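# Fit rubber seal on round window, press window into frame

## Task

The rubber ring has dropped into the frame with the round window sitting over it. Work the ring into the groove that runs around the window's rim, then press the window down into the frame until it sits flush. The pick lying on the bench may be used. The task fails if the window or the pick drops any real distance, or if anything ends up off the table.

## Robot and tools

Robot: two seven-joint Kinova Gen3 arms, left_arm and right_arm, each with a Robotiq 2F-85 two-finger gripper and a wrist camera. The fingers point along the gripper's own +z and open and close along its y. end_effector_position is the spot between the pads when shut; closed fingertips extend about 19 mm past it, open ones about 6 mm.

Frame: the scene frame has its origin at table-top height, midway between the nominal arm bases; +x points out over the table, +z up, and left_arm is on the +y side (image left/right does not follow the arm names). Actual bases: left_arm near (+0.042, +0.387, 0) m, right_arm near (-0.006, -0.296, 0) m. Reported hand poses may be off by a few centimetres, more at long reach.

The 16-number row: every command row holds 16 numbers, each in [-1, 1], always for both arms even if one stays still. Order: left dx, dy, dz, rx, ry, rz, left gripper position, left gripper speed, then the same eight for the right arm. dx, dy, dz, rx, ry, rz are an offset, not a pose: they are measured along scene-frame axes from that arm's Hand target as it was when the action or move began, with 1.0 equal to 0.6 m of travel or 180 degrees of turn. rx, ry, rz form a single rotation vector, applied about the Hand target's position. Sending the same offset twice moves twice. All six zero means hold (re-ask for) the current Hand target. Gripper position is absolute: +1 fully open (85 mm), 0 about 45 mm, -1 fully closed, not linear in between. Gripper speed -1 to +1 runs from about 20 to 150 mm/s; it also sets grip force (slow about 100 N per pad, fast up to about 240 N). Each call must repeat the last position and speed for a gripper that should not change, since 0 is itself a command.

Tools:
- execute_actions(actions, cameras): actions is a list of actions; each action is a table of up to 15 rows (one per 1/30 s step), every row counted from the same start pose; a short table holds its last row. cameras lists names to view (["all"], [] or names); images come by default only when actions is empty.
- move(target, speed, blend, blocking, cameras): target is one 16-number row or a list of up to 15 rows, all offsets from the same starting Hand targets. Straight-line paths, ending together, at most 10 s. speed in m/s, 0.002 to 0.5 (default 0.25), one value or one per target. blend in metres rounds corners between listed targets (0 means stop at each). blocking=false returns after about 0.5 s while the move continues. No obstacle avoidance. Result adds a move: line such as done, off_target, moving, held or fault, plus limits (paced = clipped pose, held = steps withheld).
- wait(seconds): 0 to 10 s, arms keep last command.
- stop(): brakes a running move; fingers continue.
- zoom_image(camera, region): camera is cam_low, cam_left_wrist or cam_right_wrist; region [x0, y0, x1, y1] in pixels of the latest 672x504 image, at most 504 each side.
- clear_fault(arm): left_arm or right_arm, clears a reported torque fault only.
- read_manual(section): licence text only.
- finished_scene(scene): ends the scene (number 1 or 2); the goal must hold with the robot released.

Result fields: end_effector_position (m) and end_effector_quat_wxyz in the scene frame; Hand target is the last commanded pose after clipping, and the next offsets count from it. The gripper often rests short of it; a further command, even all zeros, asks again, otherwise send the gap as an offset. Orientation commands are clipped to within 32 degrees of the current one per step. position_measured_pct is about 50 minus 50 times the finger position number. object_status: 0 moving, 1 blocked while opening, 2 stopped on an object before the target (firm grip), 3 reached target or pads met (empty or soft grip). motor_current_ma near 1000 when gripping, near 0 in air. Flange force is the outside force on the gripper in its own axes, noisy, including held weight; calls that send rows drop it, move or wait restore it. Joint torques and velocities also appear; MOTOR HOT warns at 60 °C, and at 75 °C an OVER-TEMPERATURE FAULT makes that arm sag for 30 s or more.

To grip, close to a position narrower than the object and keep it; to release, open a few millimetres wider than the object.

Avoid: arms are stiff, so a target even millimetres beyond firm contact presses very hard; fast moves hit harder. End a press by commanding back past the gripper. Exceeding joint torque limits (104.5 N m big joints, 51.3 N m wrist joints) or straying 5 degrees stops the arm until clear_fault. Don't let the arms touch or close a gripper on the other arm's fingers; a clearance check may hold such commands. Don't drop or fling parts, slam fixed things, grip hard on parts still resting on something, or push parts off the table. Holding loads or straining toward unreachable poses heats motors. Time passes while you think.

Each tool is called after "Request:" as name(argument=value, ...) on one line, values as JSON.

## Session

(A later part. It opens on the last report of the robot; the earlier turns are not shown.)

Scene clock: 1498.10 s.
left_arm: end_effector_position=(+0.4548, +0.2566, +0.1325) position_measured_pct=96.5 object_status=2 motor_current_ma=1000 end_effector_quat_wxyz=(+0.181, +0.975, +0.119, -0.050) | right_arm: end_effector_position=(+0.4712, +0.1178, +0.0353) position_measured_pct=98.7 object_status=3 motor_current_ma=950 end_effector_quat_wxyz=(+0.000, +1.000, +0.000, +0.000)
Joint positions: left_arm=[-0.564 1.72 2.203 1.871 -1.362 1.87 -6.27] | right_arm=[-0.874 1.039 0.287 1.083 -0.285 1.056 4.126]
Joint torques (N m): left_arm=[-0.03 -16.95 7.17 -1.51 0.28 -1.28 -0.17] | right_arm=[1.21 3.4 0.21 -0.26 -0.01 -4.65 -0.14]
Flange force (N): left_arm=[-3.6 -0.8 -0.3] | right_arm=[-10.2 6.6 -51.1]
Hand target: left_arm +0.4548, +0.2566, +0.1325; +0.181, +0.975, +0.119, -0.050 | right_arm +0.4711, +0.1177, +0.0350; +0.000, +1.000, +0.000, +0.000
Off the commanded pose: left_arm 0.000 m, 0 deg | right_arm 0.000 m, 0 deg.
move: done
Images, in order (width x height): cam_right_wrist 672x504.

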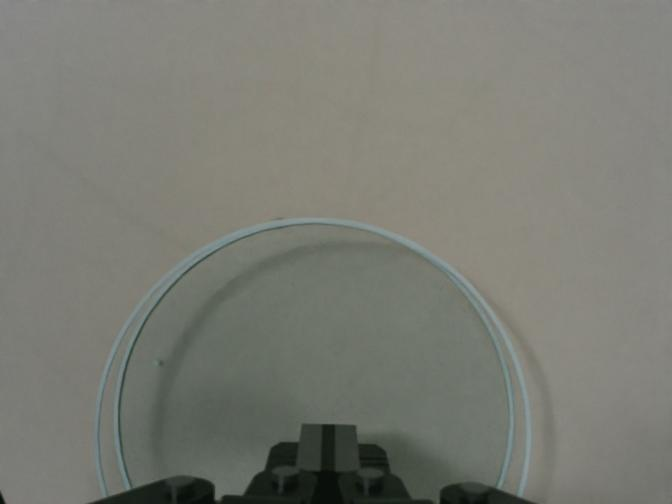

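Request:
move(target=[0,0,0,0,0,0,-1,-0.8,0.1,-0.025,0.0003,0,0,0,-1,0], speed=0.03, cameras=["cam_right_wrist"])

Scene clock: 1505.67 s.
left_arm: end_effector_position=(+0.4548, +0.2566, +0.1325) position_measured_pct=96.5 object_status=2 motor_current_ma=1000 end_effector_quat_wxyz=(+0.181, +0.975, +0.119, -0.050) | right_arm: end_effector_position=(+0.5311, +0.1027, +0.0352) position_measured_pct=98.7 object_status=3 motor_current_ma=950 end_effector_quat_wxyz=(+0.000, +1.000, +0.000, +0.000)
Joint positions: left_arm=[-0.564 1.72 2.203 1.871 -1.362 1.87 -6.27] | right_arm=[-0.773 1.133 0.289 0.859 -0.283 1.18 4.171]
Joint torques (N m): left_arm=[-0.12 -16.97 7.18 -1.53 0.3 -1.24 -0.16] | right_arm=[7.17 6.06 4.54 3.2 2.66 -3.75 -0.16]
Flange force (N): left_arm=[-3.5 -0.6 -0.1] | right_arm=[-13.3 -3.2 -52.5]
Hand target: left_arm +0.4548, +0.2566, +0.1325; +0.181, +0.975, +0.119, -0.050 | right_arm +0.5311, +0.1027, +0.0352; +0.000, +1.000, +0.000, +0.000
Off the commanded pose: left_arm 0.000 m, 0 deg | right_arm 0.000 m, 0 deg.
move: done
Images, in order (width x height): cam_right_wrist 672x504.

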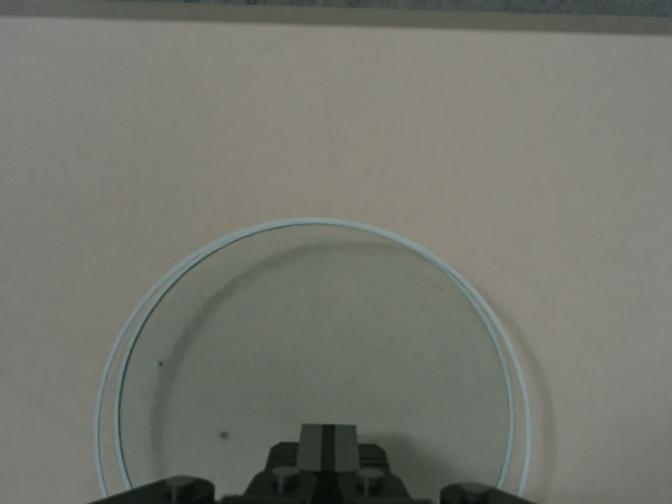

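Request:
move(target=[[0,0,0,0,0,0,-1,-0.8,0,0,0.08,0,0,0,-1,0],[0.1247,-0.02,0,0.005,-0.0447,-0.069,-1,-0.8,-0.032,-0.22,0.14,0.111,0,0,0.1,0],[0.1247,-0.145,-0.0613,0.005,-0.0447,-0.069,-1,-0.8,-0.032,-0.22,0.1,0.111,0,0,0.1,0]], speed=0.12)

Request:
move(target=[[0,0,0,0,0,0,-1,-0.8,0,0.13,0,0,0,0,0.1,0]], speed=0.1, cameras=["cam_right_wrist","cam_left_wrist"])

Scene clock: 1531.10 s.
left_arm: end_effector_position=(+0.5296, +0.1697, +0.0957) position_measured_pct=96.5 object_status=2 motor_current_ma=1000 end_effector_quat_wxyz=(+0.175, +0.985, +0.001, +0.000) | right_arm: end_effector_position=(+0.5119, -0.0293, +0.0952) position_measured_pct=45.0 object_status=3 motor_current_ma=0 end_effector_quat_wxyz=(-0.173, +0.985, +0.000, +0.000)
Joint positions: left_arm=[-0.351 1.739 2.109 1.655 -1.592 1.783 -6.598] | right_arm=[-0.384 0.781 0.074 1.468 -0.52 0.844 4.714]
Joint torques (N m): left_arm=[0.17 -19.2 8.02 0.23 0.09 -1.24 -0.23] | right_arm=[1.04 -22.05 1.14 -7.15 -0.48 -0.63 -0.06]
Flange force (N): left_arm=[-3.9 -0.7 -1.2] | right_arm=[2.0 -2.0 0.5]
Hand target: left_arm +0.5296, +0.1696, +0.0957; +0.175, +0.985, +0.001, +0.000 | right_arm +0.5119, -0.0293, +0.0952; -0.173, +0.985, +0.000, +0.000
Off the commanded pose: left_arm 0.000 m, 0 deg | right_arm 0.000 m, 0 deg.
move: done

Scene clock: 1532.30 s.
left_arm: end_effector_position=(+0.5296, +0.1696, +0.0957) position_measured_pct=96.5 object_status=2 motor_current_ma=1000 end_effector_quat_wxyz=(+0.175, +0.985, +0.001, +0.000) | right_arm: end_effector_position=(+0.5119, +0.0487, +0.0952) position_measured_pct=45.0 object_status=3 motor_current_ma=0 end_effector_quat_wxyz=(-0.173, +0.985, +0.000, +0.000)
Joint positions: left_arm=[-0.35 1.739 2.109 1.655 -1.592 1.783 -6.598] | right_arm=[-0.521 0.836 0.094 1.349 -0.51 0.863 4.562]
Joint torques (N m): left_arm=[-0.09 -19.16 8.04 0.16 0.2 -1.25 -0.16] | right_arm=[0.84 -23.28 1.33 -7.76 -0.47 -0.79 -0.2]
Flange force (N): left_arm=[-3.8 -0.3 -0.9] | right_arm=[1.4 -1.3 0.6]
Hand target: left_arm +0.5296, +0.1696, +0.0957; +0.175, +0.985, +0.001, +0.000 | right_arm +0.5119, +0.0488, +0.0952; -0.173, +0.985, +0.000, +0.000
Off the commanded pose: left_arm 0.000 m, 0 deg | right_arm 0.000 m, 0 deg.
move: done
Images, in order (width x height): cam_left_wrist 672x504, cam_right_wrist 672x504.

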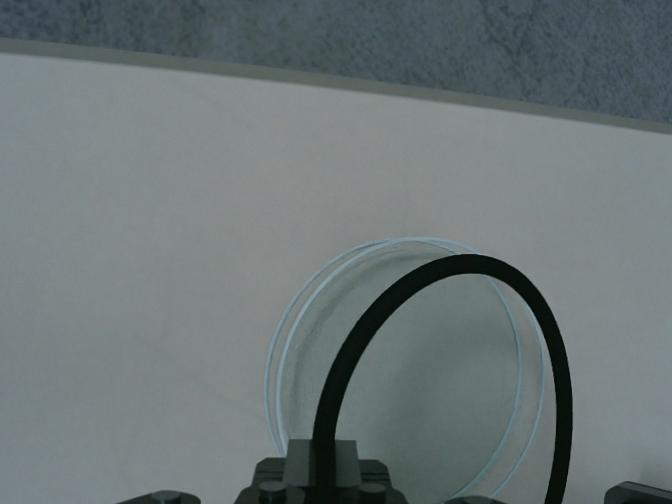

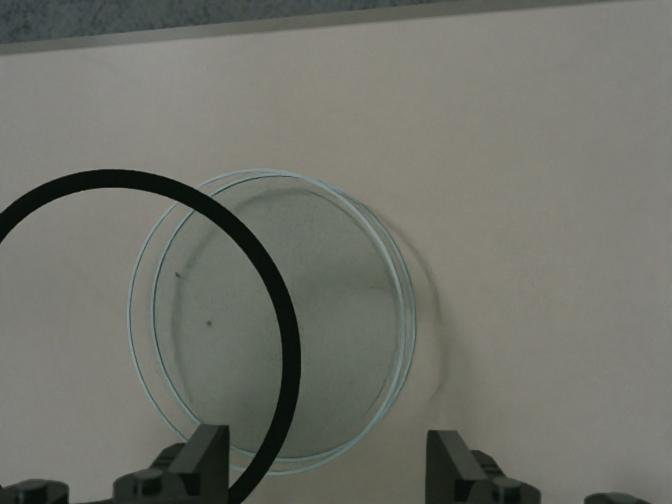

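Request:
move(target=[0,0,0,0,0,0,-1,-0.8, 0,0.045,-0.045,0,0,0,0.1,0], speed=0.1, cameras=["cam_right_wrist","cam_left_wrist"])

Scene clock: 1558.43 s.
left_arm: end_effector_position=(+0.5296, +0.1696, +0.0957) position_measured_pct=96.5 object_status=2 motor_current_ma=1000 end_effector_quat_wxyz=(+0.175, +0.985, +0.001, +0.000) | right_arm: end_effector_position=(+0.5119, +0.0757, +0.0682) position_measured_pct=45.0 object_status=3 motor_current_ma=0 end_effector_quat_wxyz=(-0.173, +0.985, +0.000, +0.000)
Joint positions: left_arm=[-0.35 1.739 2.109 1.655 -1.592 1.783 -6.598] | right_arm=[-0.558 0.897 0.089 1.315 -0.518 0.823 4.536]
Joint torques (N m): left_arm=[-0.08 -19.19 8.06 0.16 0.22 -1.25 -0.13] | right_arm=[0.96 -24 1.31 -7.54 -0.47 -0.82 -0.12]
Flange force (N): left_arm=[-3.7 -0.4 -0.8] | right_arm=[1.8 -1.9 0.8]
Hand target: left_arm +0.5296, +0.1696, +0.0957; +0.175, +0.985, +0.001, +0.000 | right_arm +0.5119, +0.0757, +0.0682; -0.173, +0.985, +0.000, +0.000
Off the commanded pose: left_arm 0.000 m, 0 deg | right_arm 0.000 m, 0 deg.
move: done
Images, in order (width x height): cam_left_wrist 672x504, cam_right_wrist 672x504.

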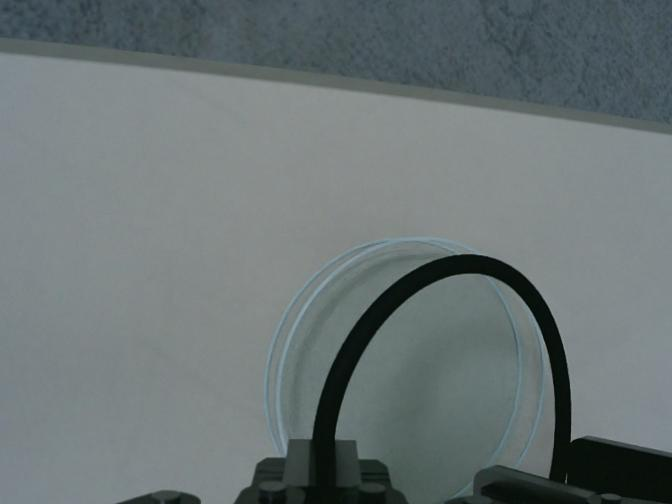

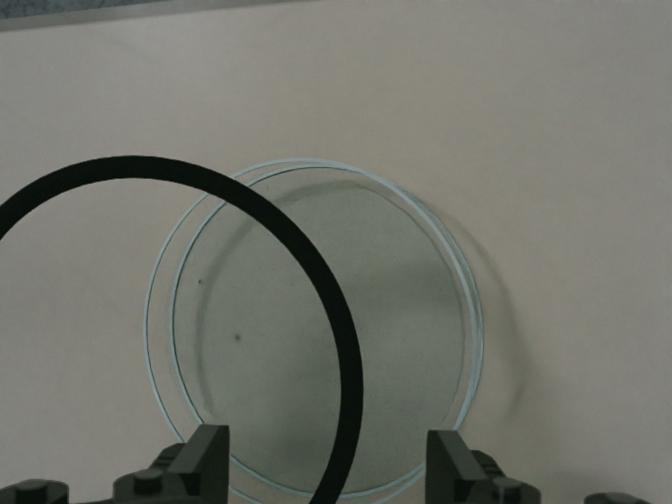

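Request:
move(target=[[0,0,0,0,0,0,-1,-0.8, 0,0.0028,-0.0168,0,0,0,0.1,0],[0,0,0,0,0,0,-1,-0.8, 0,0.0028,-0.0168,0,0,0,-1,-0.6]], speed=0.06, cameras=["cam_right_wrist","cam_left_wrist"])

Scene clock: 1565.63 s.
left_arm: end_effector_position=(+0.5296, +0.1696, +0.0957) position_measured_pct=96.5 object_status=2 motor_current_ma=1000 end_effector_quat_wxyz=(+0.175, +0.985, +0.001, +0.000) | right_arm: end_effector_position=(+0.5119, +0.0774, +0.0581) position_measured_pct=95.7 object_status=0 motor_current_ma=1000 end_effector_quat_wxyz=(-0.173, +0.985, +0.000, +0.000)
Joint positions: left_arm=[-0.35 1.739 2.109 1.655 -1.592 1.783 -6.598] | right_arm=[-0.558 0.914 0.084 1.317 -0.523 0.805 4.543]
Joint torques (N m): left_arm=[-0.12 -19.25 8.06 0.15 0.19 -1.21 -0.16] | right_arm=[0.9 -24.07 1.38 -7.36 -0.37 -0.79 -0.11]
Flange force (N): left_arm=[-3.8 -0.3 -0.7] | right_arm=[1.9 -1.9 0.9]
Hand target: left_arm +0.5296, +0.1696, +0.0957; +0.175, +0.985, +0.001, +0.000 | right_arm +0.5119, +0.0774, +0.0581; -0.173, +0.985, +0.000, +0.000
Off the commanded pose: left_arm 0.000 m, 0 deg | right_arm 0.000 m, 0 deg.
move: done
Images, in order (width x height): cam_left_wrist 672x504, cam_right_wrist 672x504.

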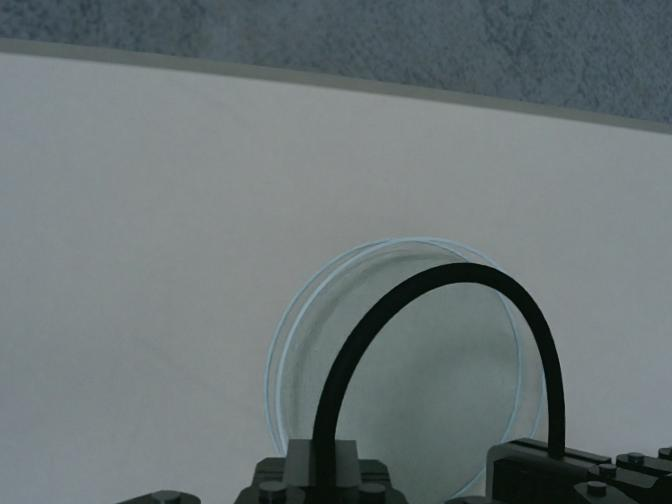

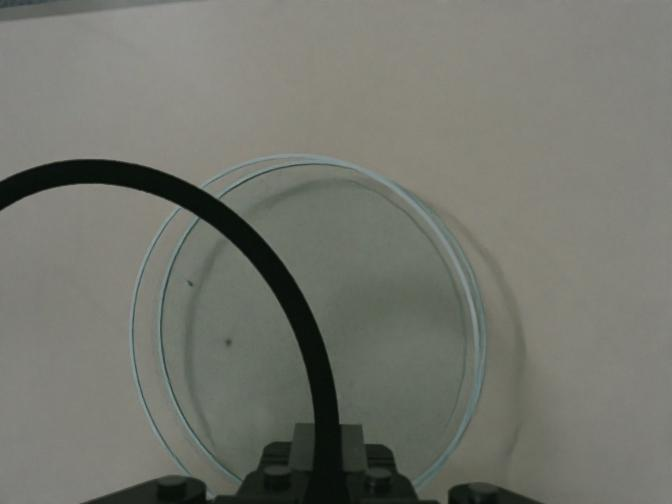

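Request:
move(target=[[0.0278,0,-0.0573,0,0.045,0,-1,-0.8, 0.0438,-0.035,0.007,0,0.045,0,-1,-0.6],[0.0557,0.0005,-0.0573,0,0.045,0,-1,-0.8, 0.0877,-0.0615,0.007,0,0.045,0,-1,-0.6]], speed=0.06, blend=0.01, cameras=["cam_right_wrist","cam_left_wrist","cam_low"])

Scene clock: 1593.27 s.
left_arm: end_effector_position=(+0.5630, +0.1699, +0.0613) position_measured_pct=96.5 object_status=2 motor_current_ma=1000 end_effector_quat_wxyz=(+0.175, +0.982, +0.013, -0.069) | right_arm: end_effector_position=(+0.5645, +0.0405, +0.0623) position_measured_pct=95.7 object_status=2 motor_current_ma=1000 end_effector_quat_wxyz=(-0.173, +0.982, -0.012, -0.070)
Joint positions: left_arm=[-0.3 1.766 2.081 1.382 -1.566 1.793 -6.771] | right_arm=[-0.432 1.071 0.099 0.948 -0.506 1.167 4.511]
Joint torques (N m): left_arm=[-2.13 -21.3 7.33 1.11 0.15 0.19 -0.16] | right_arm=[3.33 -26.32 3.01 -7.47 0.36 -0.21 -0.04]
Flange force (N): left_arm=[-3.6 3.6 0.5] | right_arm=[2.4 -5.8 2.2]
Hand target: left_arm +0.5630, +0.1700, +0.0613; +0.175, +0.982, +0.013, -0.069 | right_arm +0.5645, +0.0405, +0.0623; -0.173, +0.982, -0.012, -0.070
Off the commanded pose: left_arm 0.000 m, 0 deg | right_arm 0.000 m, 0 deg.
move: done

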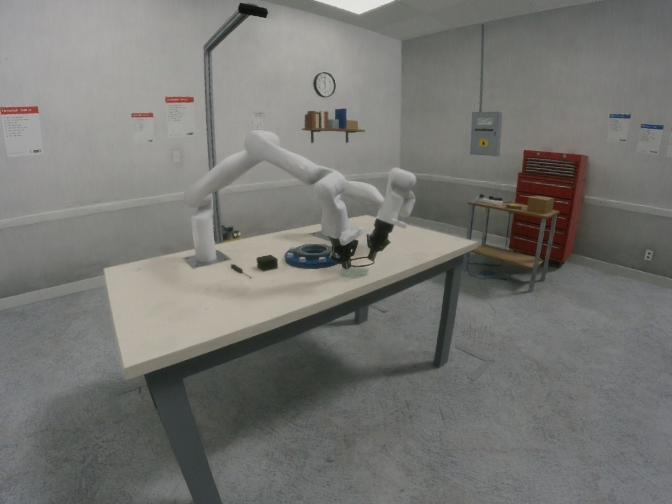

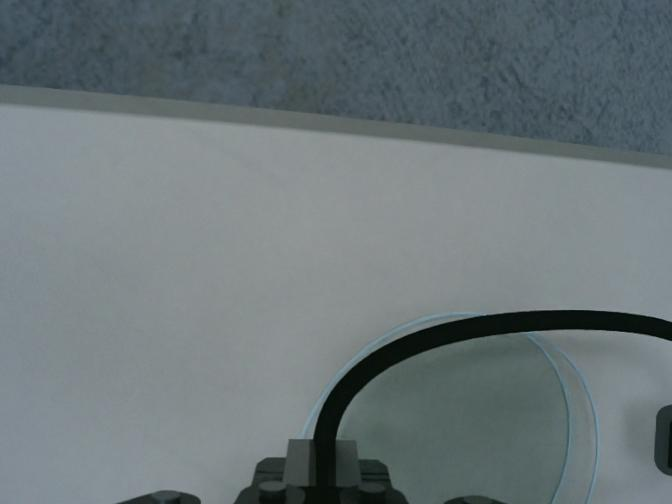

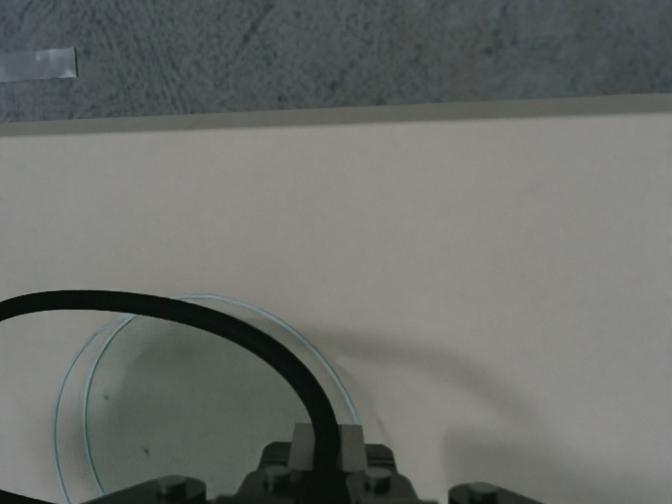

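Request:
move(target=[[0.0067,0.0,-0.053,0,0,0,-1,-0.8, 0.0067,0,-0.053,0,0,0,-1,-0.6],[0.0067,0,-0.0638,0,0,0,-1,-0.8, 0.0067,0,-0.0642,0,0,0,-1,-0.6]], speed=0.05, cameras=["cam_right_wrist","cam_left_wrist"])

Scene clock: 1601.20 s.
left_arm: end_effector_position=(+0.5671, +0.1699, +0.0231) position_measured_pct=96.5 object_status=2 motor_current_ma=1000 end_effector_quat_wxyz=(+0.175, +0.982, +0.013, -0.069) | right_arm: end_effector_position=(+0.5686, +0.0406, +0.0240) position_measured_pct=95.7 object_status=2 motor_current_ma=1000 end_effector_quat_wxyz=(-0.173, +0.982, -0.012, -0.070)
Joint positions: left_arm=[-0.307 1.824 2.048 1.378 -1.615 1.752 -6.809] | right_arm=[-0.426 1.132 0.09 0.942 -0.513 1.117 4.536]
Joint torques (N m): left_arm=[-2.13 -20.32 6.33 1.37 -0.03 0.47 -0.12] | right_arm=[2.98 -19.58 3.27 -5.4 0.85 -1.61 0.02]
Flange force (N): left_arm=[-3.7 4.5 -1.9] | right_arm=[-1.3 -7.9 -9.5]
Hand target: left_arm +0.5671, +0.1699, +0.0230; +0.175, +0.982, +0.013, -0.069 | right_arm +0.5685, +0.0405, +0.0238; -0.173, +0.982, -0.012, -0.070
Off the commanded pose: left_arm 0.000 m, 0 deg | right_arm 0.000 m, 0 deg.
move: done
Images, in order (width x height): cam_left_wrist 672x504, cam_right_wrist 672x504.

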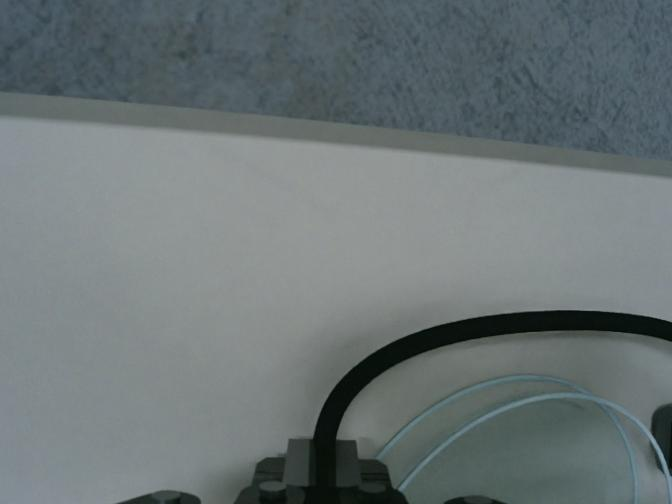

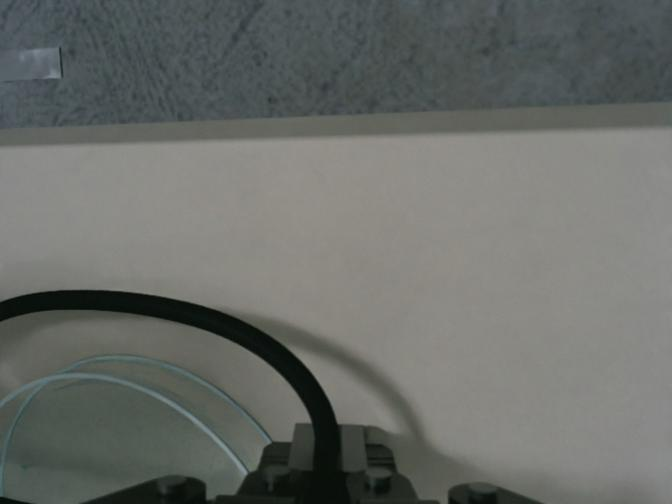

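Request:
move(target=[[-0.03,0.0102,0,0,0,0,-1,-0.8, -0.03,-0.01,0.0005,0,0,0,-1,-0.6],[-0.0617,0.0102,0,0,0,0,-1,-0.8, -0.0617,-0.01,0.0005,0,0,0,-1,-0.6]], speed=0.03, cameras=["cam_right_wrist","cam_left_wrist"])

Scene clock: 1611.07 s.
left_arm: end_effector_position=(+0.5301, +0.1761, +0.0230) position_measured_pct=96.5 object_status=2 motor_current_ma=1000 end_effector_quat_wxyz=(+0.175, +0.982, +0.013, -0.069) | right_arm: end_effector_position=(+0.5315, +0.0345, +0.0241) position_measured_pct=95.7 object_status=2 motor_current_ma=1000 end_effector_quat_wxyz=(-0.173, +0.982, -0.012, -0.070)
Joint positions: left_arm=[-0.356 1.856 2.046 1.538 -1.603 1.767 -6.704] | right_arm=[-0.439 1.046 0.072 1.147 -0.526 1.003 4.581]
Joint torques (N m): left_arm=[-5.09 -19.38 5.56 0.47 -0.77 2.42 -0.37] | right_arm=[6.51 -21.2 5.88 -3.49 2.36 0.51 -0.03]
Flange force (N): left_arm=[-4.2 11.1 -0.3] | right_arm=[2.2 -13.7 0.5]
Hand target: left_arm +0.5301, +0.1761, +0.0230; +0.175, +0.982, +0.013, -0.069 | right_arm +0.5315, +0.0345, +0.0241; -0.173, +0.982, -0.012, -0.070
Off the commanded pose: left_arm 0.000 m, 0 deg | right_arm 0.000 m, 0 deg.
move: done
Images, in order (width x height): cam_left_wrist 672x504, cam_right_wrist 672x504.

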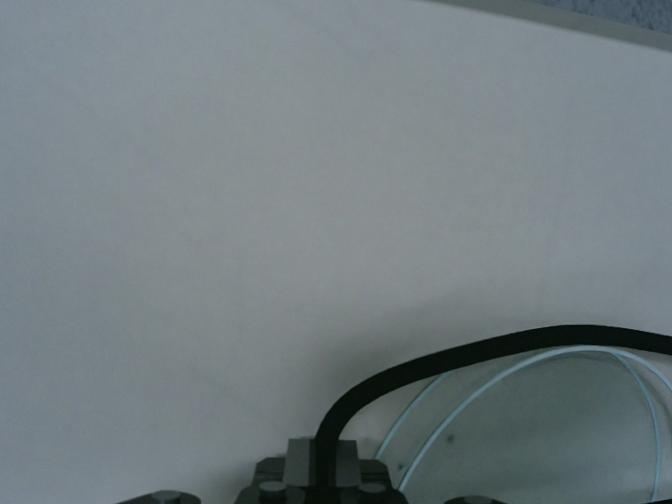

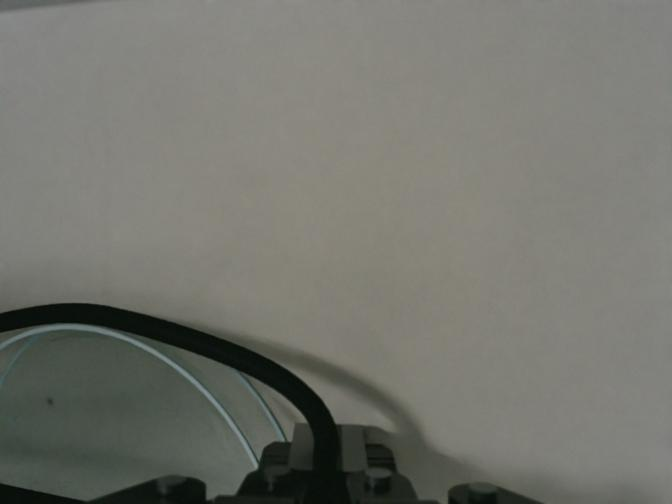

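Request:
move(target=[-0.05,0,0.0,0,0,0,-1,-0.8, -0.05,0,0,0,0,0,-1,-0.6], speed=0.03, cameras=["cam_right_wrist","cam_left_wrist"])

Request:
zoom_image(camera="cam_left_wrist", region=[300, 280, 672, 504])

Scene clock: 1630.67 s.
left_arm: end_effector_position=(+0.5000, +0.1761, +0.0230) position_measured_pct=96.5 object_status=2 motor_current_ma=1000 end_effector_quat_wxyz=(+0.175, +0.982, +0.013, -0.069) | right_arm: end_effector_position=(+0.5015, +0.0345, +0.0241) position_measured_pct=95.7 object_status=2 motor_current_ma=1000 end_effector_quat_wxyz=(-0.173, +0.982, -0.012, -0.070)
Joint positions: left_arm=[-0.38 1.878 2.044 1.655 -1.595 1.774 -6.616] | right_arm=[-0.454 0.99 0.057 1.283 -0.54 0.922 4.603]
Joint torques (N m): left_arm=[-4.73 -18.3 5.42 0.93 -0.42 2.55 -0.37] | right_arm=[5.06 -21.67 4.74 -3.17 1.71 0.89 0.01]
Flange force (N): left_arm=[-2.2 11.8 -0.8] | right_arm=[4.2 -11.9 2.4]
Hand target: left_arm +0.5000, +0.1761, +0.0230; +0.175, +0.982, +0.013, -0.069 | right_arm +0.5015, +0.0345, +0.0241; -0.173, +0.982, -0.012, -0.070
Off the commanded pose: left_arm 0.000 m, 0 deg | right_arm 0.000 m, 0 deg.
move: done
Images, in order (width x height): cam_left_wrist 672x504, cam_right_wrist 672x504.

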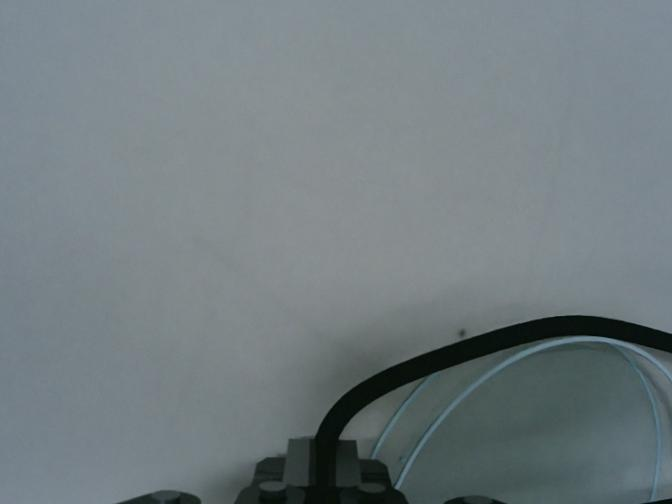

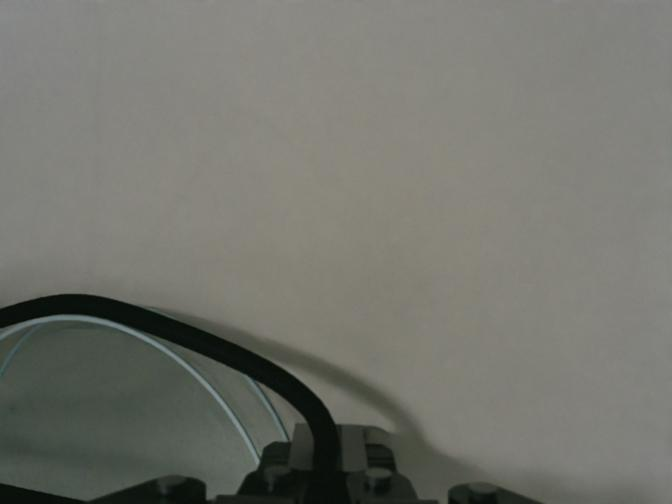

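Scaled by 1.355.

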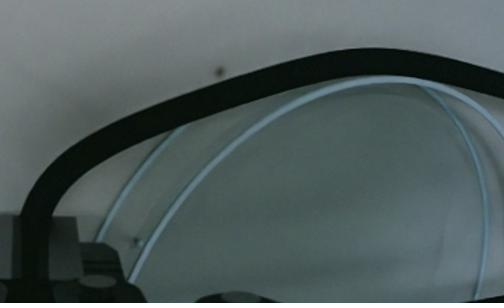

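Request:
move(target=[-0.025,0,0.0,0,0,0,-1,-0.8, -0.025,0,0,0,0,0,-1,-0.6], speed=0.02, cameras=["cam_right_wrist","cam_left_wrist","cam_low"])

Request:
zoom_image(camera="cam_low", region=[250, 200, 450, 300])

Scene clock: 1637.30 s.
left_arm: end_effector_position=(+0.4851, +0.1761, +0.0230) position_measured_pct=96.5 object_status=2 motor_current_ma=1000 end_effector_quat_wxyz=(+0.175, +0.982, +0.013, -0.069) | right_arm: end_effector_position=(+0.4865, +0.0345, +0.0241) position_measured_pct=95.7 object_status=2 motor_current_ma=1000 end_effector_quat_wxyz=(-0.173, +0.982, -0.012, -0.070)
Joint positions: left_arm=[-0.39 1.888 2.042 1.711 -1.59 1.777 -6.573] | right_arm=[-0.462 0.964 0.048 1.346 -0.548 0.884 4.613]
Joint torques (N m): left_arm=[-5.33 -16.87 3.94 1.43 0.88 4.36 -0.08] | right_arm=[6.51 -21.38 5.97 -1.13 2.57 1.91 -0.09]
Flange force (N): left_arm=[2.5 15.5 -0.2] | right_arm=[7.2 -15.9 6.0]
Hand target: left_arm +0.4850, +0.1761, +0.0230; +0.175, +0.982, +0.013, -0.069 | right_arm +0.4865, +0.0345, +0.0241; -0.173, +0.982, -0.012, -0.070
Off the commanded pose: left_arm 0.000 m, 0 deg | right_arm 0.000 m, 0 deg.
move: done

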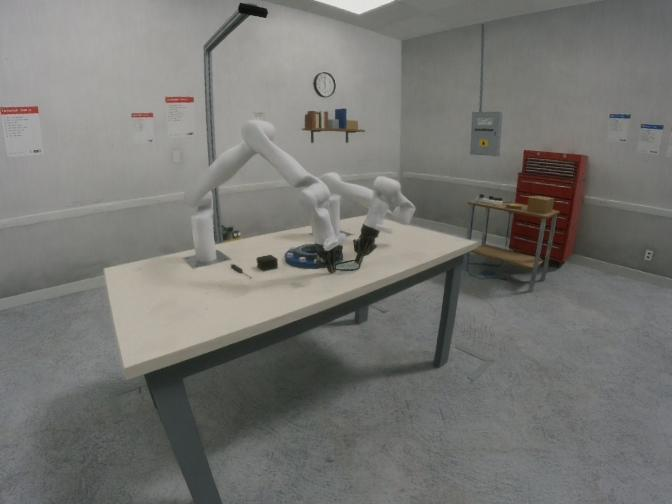

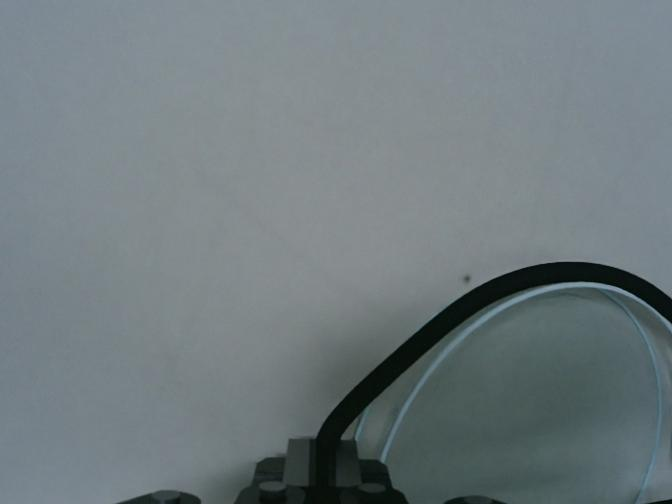

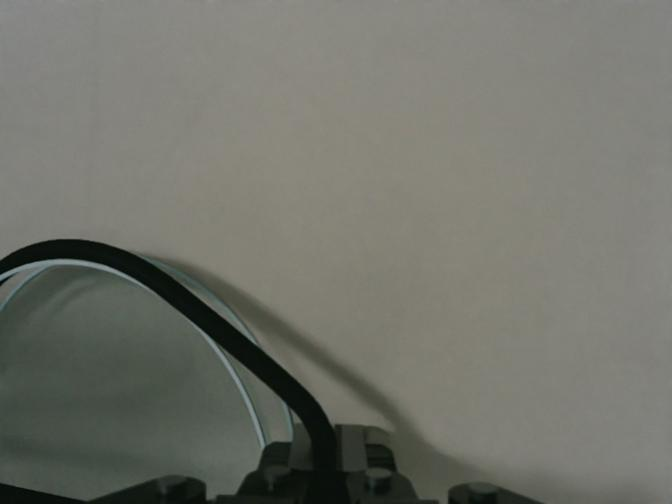

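Scaled by 2.520 from the camera's 672x504 image, which has a finer 960x720 frame.

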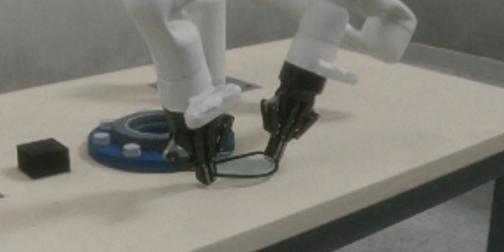

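Request:
move(target=[-0.02,0,0.0,0,0,0,-1,-0.8, -0.02,0,0,0,0,0,-1,-0.6], speed=0.02, cameras=["cam_right_wrist","cam_left_wrist"])

Request:
zoom_image(camera="cam_right_wrist", region=[0, 180, 400, 504])

Scene clock: 1645.00 s.
left_arm: end_effector_position=(+0.4731, +0.1761, +0.0230) position_measured_pct=96.5 object_status=2 motor_current_ma=1000 end_effector_quat_wxyz=(+0.175, +0.982, +0.013, -0.069) | right_arm: end_effector_position=(+0.4745, +0.0345, +0.0241) position_measured_pct=95.7 object_status=2 motor_current_ma=1000 end_effector_quat_wxyz=(-0.173, +0.982, -0.012, -0.070)
Joint positions: left_arm=[-0.398 1.896 2.041 1.754 -1.586 1.779 -6.538] | right_arm=[-0.468 0.944 0.041 1.395 -0.554 0.854 4.62]
Joint torques (N m): left_arm=[-3.75 -13.02 0.71 2.81 3.1 5.87 -0.21] | right_arm=[7.5 -20.83 6.8 1.13 3.24 3.26 -0.09]
Flange force (N): left_arm=[8.9 18.4 -5.6] | right_arm=[10.1 -19.5 9.3]
Hand target: left_arm +0.4730, +0.1761, +0.0230; +0.175, +0.982, +0.013, -0.069 | right_arm +0.4745, +0.0345, +0.0241; -0.173, +0.982, -0.012, -0.070
Off the commanded pose: left_arm 0.000 m, 0 deg | right_arm 0.000 m, 0 deg.
move: done
Images, in order (width x height): cam_left_wrist 672x504, cam_right_wrist 672x504.

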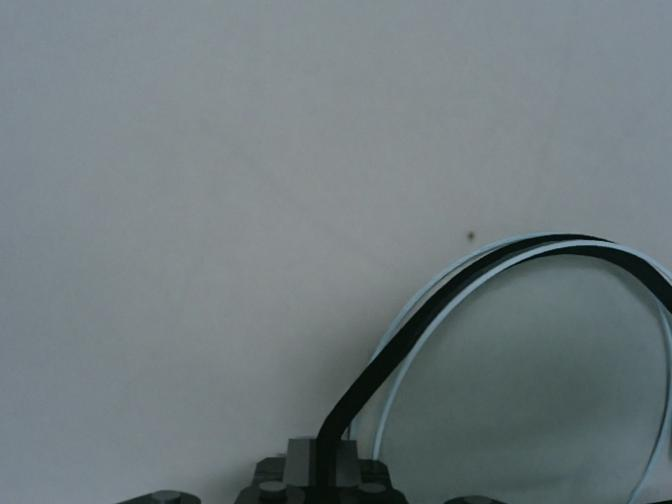

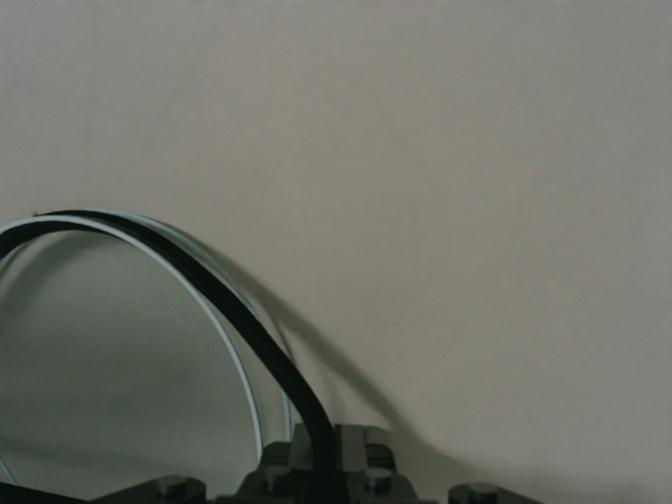

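Scaled by 1.260.

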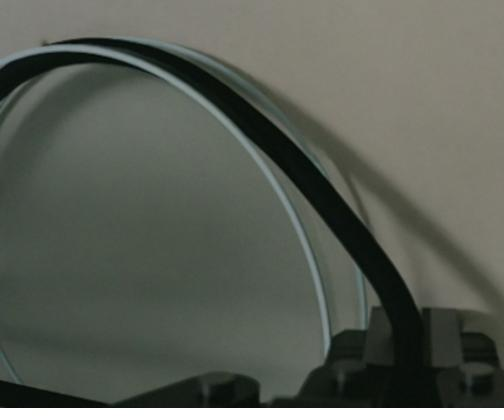

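Request:
move(target=[-0.02,-0.005,0.0,0,0,0.0333,-1,-0.8, -0.02,0.005,0,0,0,-0.0333,-1,-0.6], speed=0.02, cameras=["cam_right_wrist","cam_left_wrist"])

Request:
zoom_image(camera="cam_right_wrist", region=[0, 180, 400, 504])

Scene clock: 1657.10 s.
left_arm: end_effector_position=(+0.4610, +0.1731, +0.0230) position_measured_pct=96.5 object_status=2 motor_current_ma=1000 end_effector_quat_wxyz=(+0.178, +0.980, +0.064, -0.060) | right_arm: end_effector_position=(+0.4625, +0.0375, +0.0241) position_measured_pct=95.7 object_status=2 motor_current_ma=1000 end_effector_quat_wxyz=(-0.176, +0.980, -0.063, -0.061)
Joint positions: left_arm=[-0.411 1.91 2.04 1.838 -1.613 1.765 -6.38] | right_arm=[-0.489 0.908 0.046 1.487 -0.603 0.765 4.562]
Joint torques (N m): left_arm=[0.93 -8.67 -1.52 5.39 6.72 5.08 -0.1] | right_arm=[1.59 -19.13 1.67 4.21 1.89 5.68 -0.15]
Flange force (N): left_arm=[17.7 16.5 -10.4] | right_arm=[16.7 -15.4 8.2]
Hand target: left_arm +0.4610, +0.1731, +0.0230; +0.178, +0.980, +0.064, -0.060 | right_arm +0.4625, +0.0375, +0.0241; -0.176, +0.980, -0.063, -0.061
Off the commanded pose: left_arm 0.000 m, 0 deg | right_arm 0.000 m, 0 deg.
move: done
Images, in order (width x height): cam_left_wrist 672x504, cam_right_wrist 672x504.

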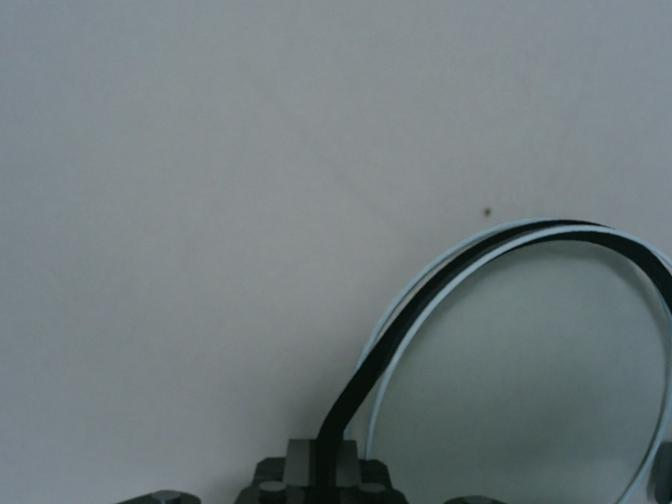

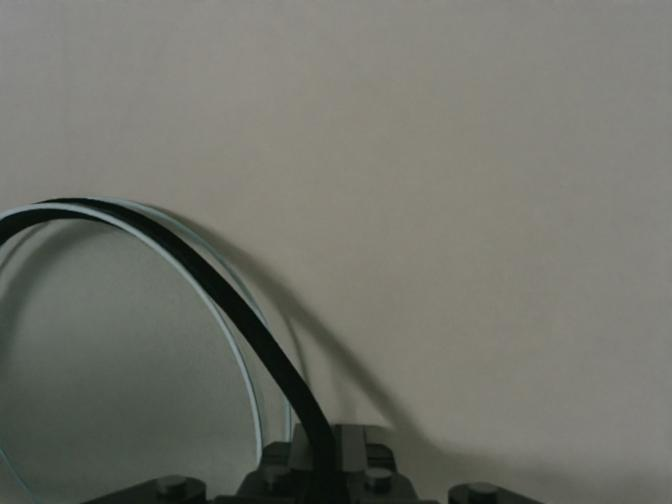

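Scaled by 1.260.

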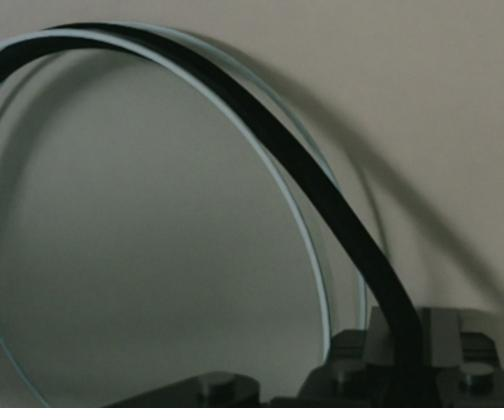

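Request:
move(target=[-0.0167,-0.005,0.0,0,0,0.04,-1,-0.8, -0.0167,0.005,0,0,0,-0.04,-1,-0.6], speed=0.02, cameras=["cam_right_wrist","cam_left_wrist","cam_low"])

Request:
zoom_image(camera="cam_low", region=[290, 220, 390, 295])

Scene clock: 1668.67 s.
left_arm: end_effector_position=(+0.4510, +0.1701, +0.0230) position_measured_pct=96.5 object_status=2 motor_current_ma=1000 end_effector_quat_wxyz=(+0.181, +0.974, +0.126, -0.049) | right_arm: end_effector_position=(+0.4525, +0.0405, +0.0241) position_measured_pct=95.7 object_status=2 motor_current_ma=1000 end_effector_quat_wxyz=(-0.180, +0.974, -0.125, -0.050)
Joint positions: left_arm=[-0.419 1.923 2.037 1.921 -1.65 1.754 -6.2] | right_arm=[-0.515 0.874 0.052 1.576 -0.662 0.671 4.492]
Joint torques (N m): left_arm=[4.39 -5.66 -2.88 7.72 9.94 4.01 -0.09] | right_arm=[-0.78 -16.65 -0.48 8.36 1.99 7.75 -0.27]
Flange force (N): left_arm=[25.3 18.0 -11.1] | right_arm=[21.2 -19.1 9.4]
Hand target: left_arm +0.4510, +0.1701, +0.0230; +0.181, +0.974, +0.126, -0.049 | right_arm +0.4525, +0.0405, +0.0241; -0.180, +0.974, -0.125, -0.050
Off the commanded pose: left_arm 0.000 m, 0 deg | right_arm 0.000 m, 0 deg.
move: done

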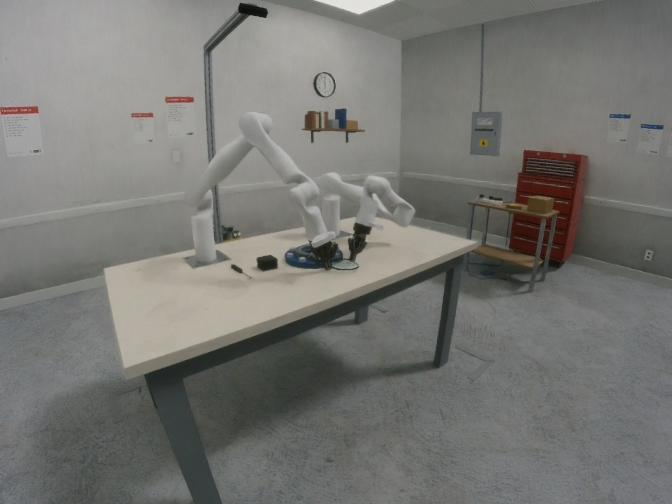

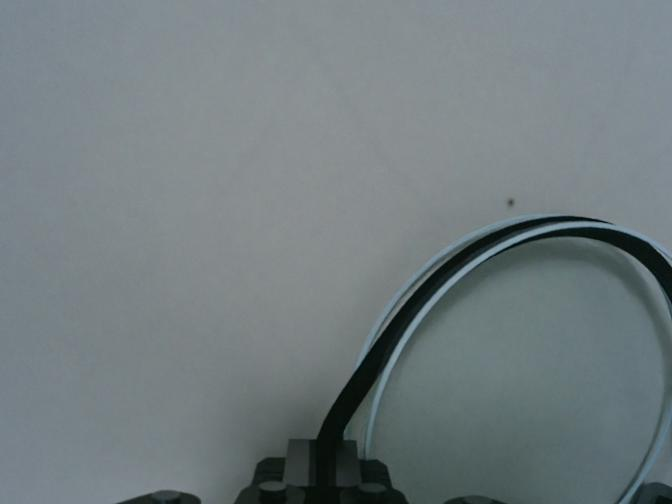

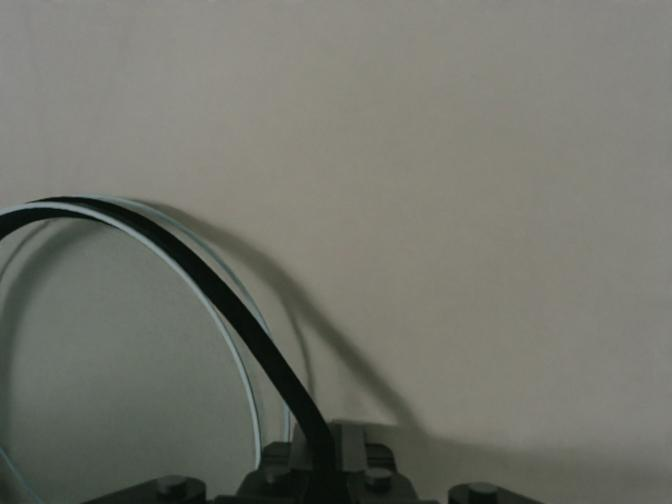

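Scaled by 5.040 from the camera's 672x504 image, which has a finer 960x720 frame.

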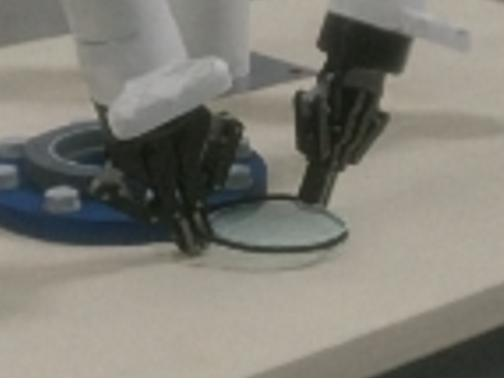

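Request:
move(target=[-0.012,-0.002,0.0,0,-0.08,0.0,-1,-0.8, -0.012,0.002,0,0,-0.08,0,-1,-0.6], speed=0.02, cameras=["cam_right_wrist","cam_left_wrist","cam_low"])

Request:
zoom_image(camera="cam_low", region=[310, 240, 370, 285])

Scene clock: 1685.80 s.
left_arm: end_effector_position=(+0.4438, +0.1689, +0.0230) position_measured_pct=96.5 object_status=2 motor_current_ma=1000 end_effector_quat_wxyz=(+0.196, +0.973, +0.102, +0.074) | right_arm: end_effector_position=(+0.4453, +0.0417, +0.0241) position_measured_pct=95.7 object_status=2 motor_current_ma=1000 end_effector_quat_wxyz=(-0.194, +0.973, -0.101, +0.073)
Joint positions: left_arm=[-0.436 1.937 1.989 2.18 -1.87 1.739 -6.088] | right_arm=[-0.505 0.788 -0.094 1.835 -0.743 0.215 4.646]
Joint torques (N m): left_arm=[4.67 -6.66 -0.4 8.23 10.12 0.69 -0.08] | right_arm=[-2.6 -11.35 -2.75 12.94 0.95 7.67 -0.23]
Flange force (N): left_arm=[27.5 11.9 4.6] | right_arm=[24.0 -17.9 11.9]
Hand target: left_arm +0.4438, +0.1689, +0.0230; +0.196, +0.973, +0.102, +0.074 | right_arm +0.4453, +0.0417, +0.0241; -0.194, +0.973, -0.101, +0.073
Off the commanded pose: left_arm 0.000 m, 0 deg | right_arm 0.000 m, 0 deg.
move: done

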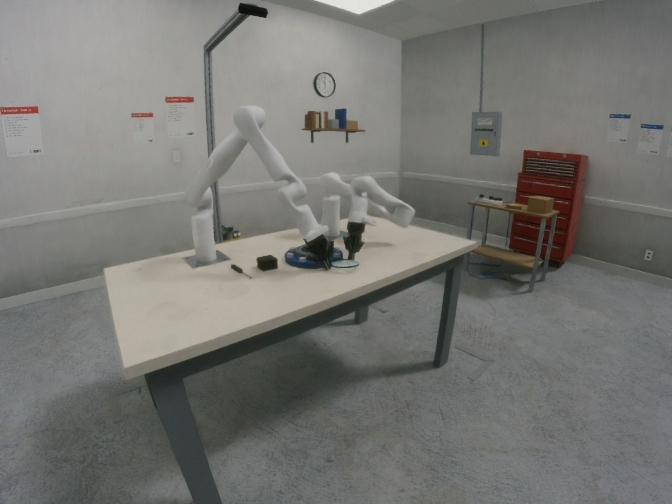

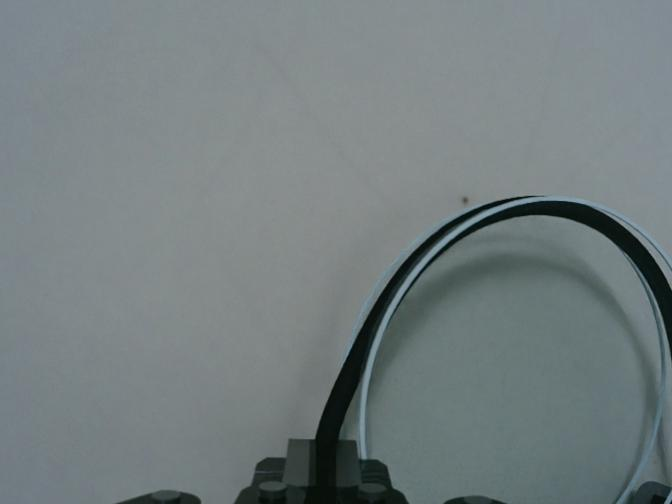

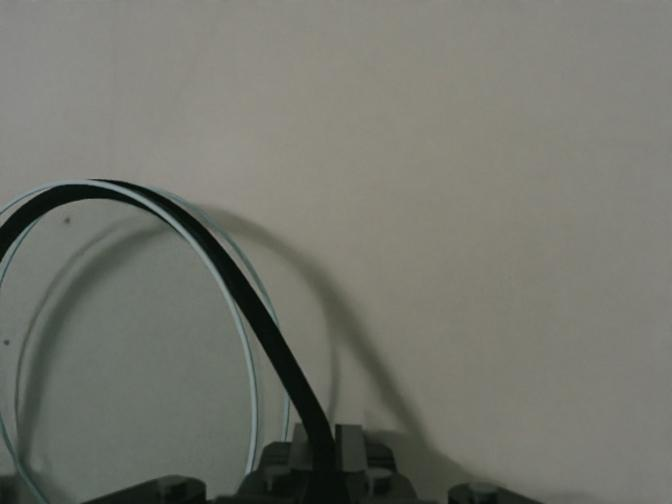

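Scaled by 8.400 from the camera's 672x504 image, which has a finer 960x720 frame.

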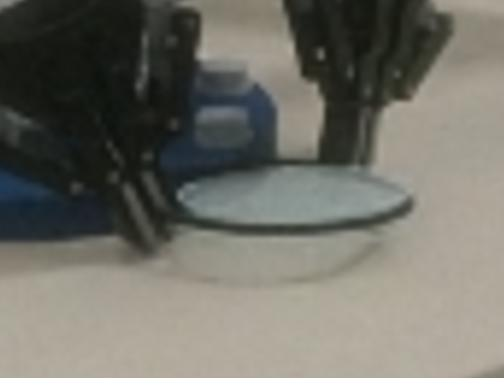

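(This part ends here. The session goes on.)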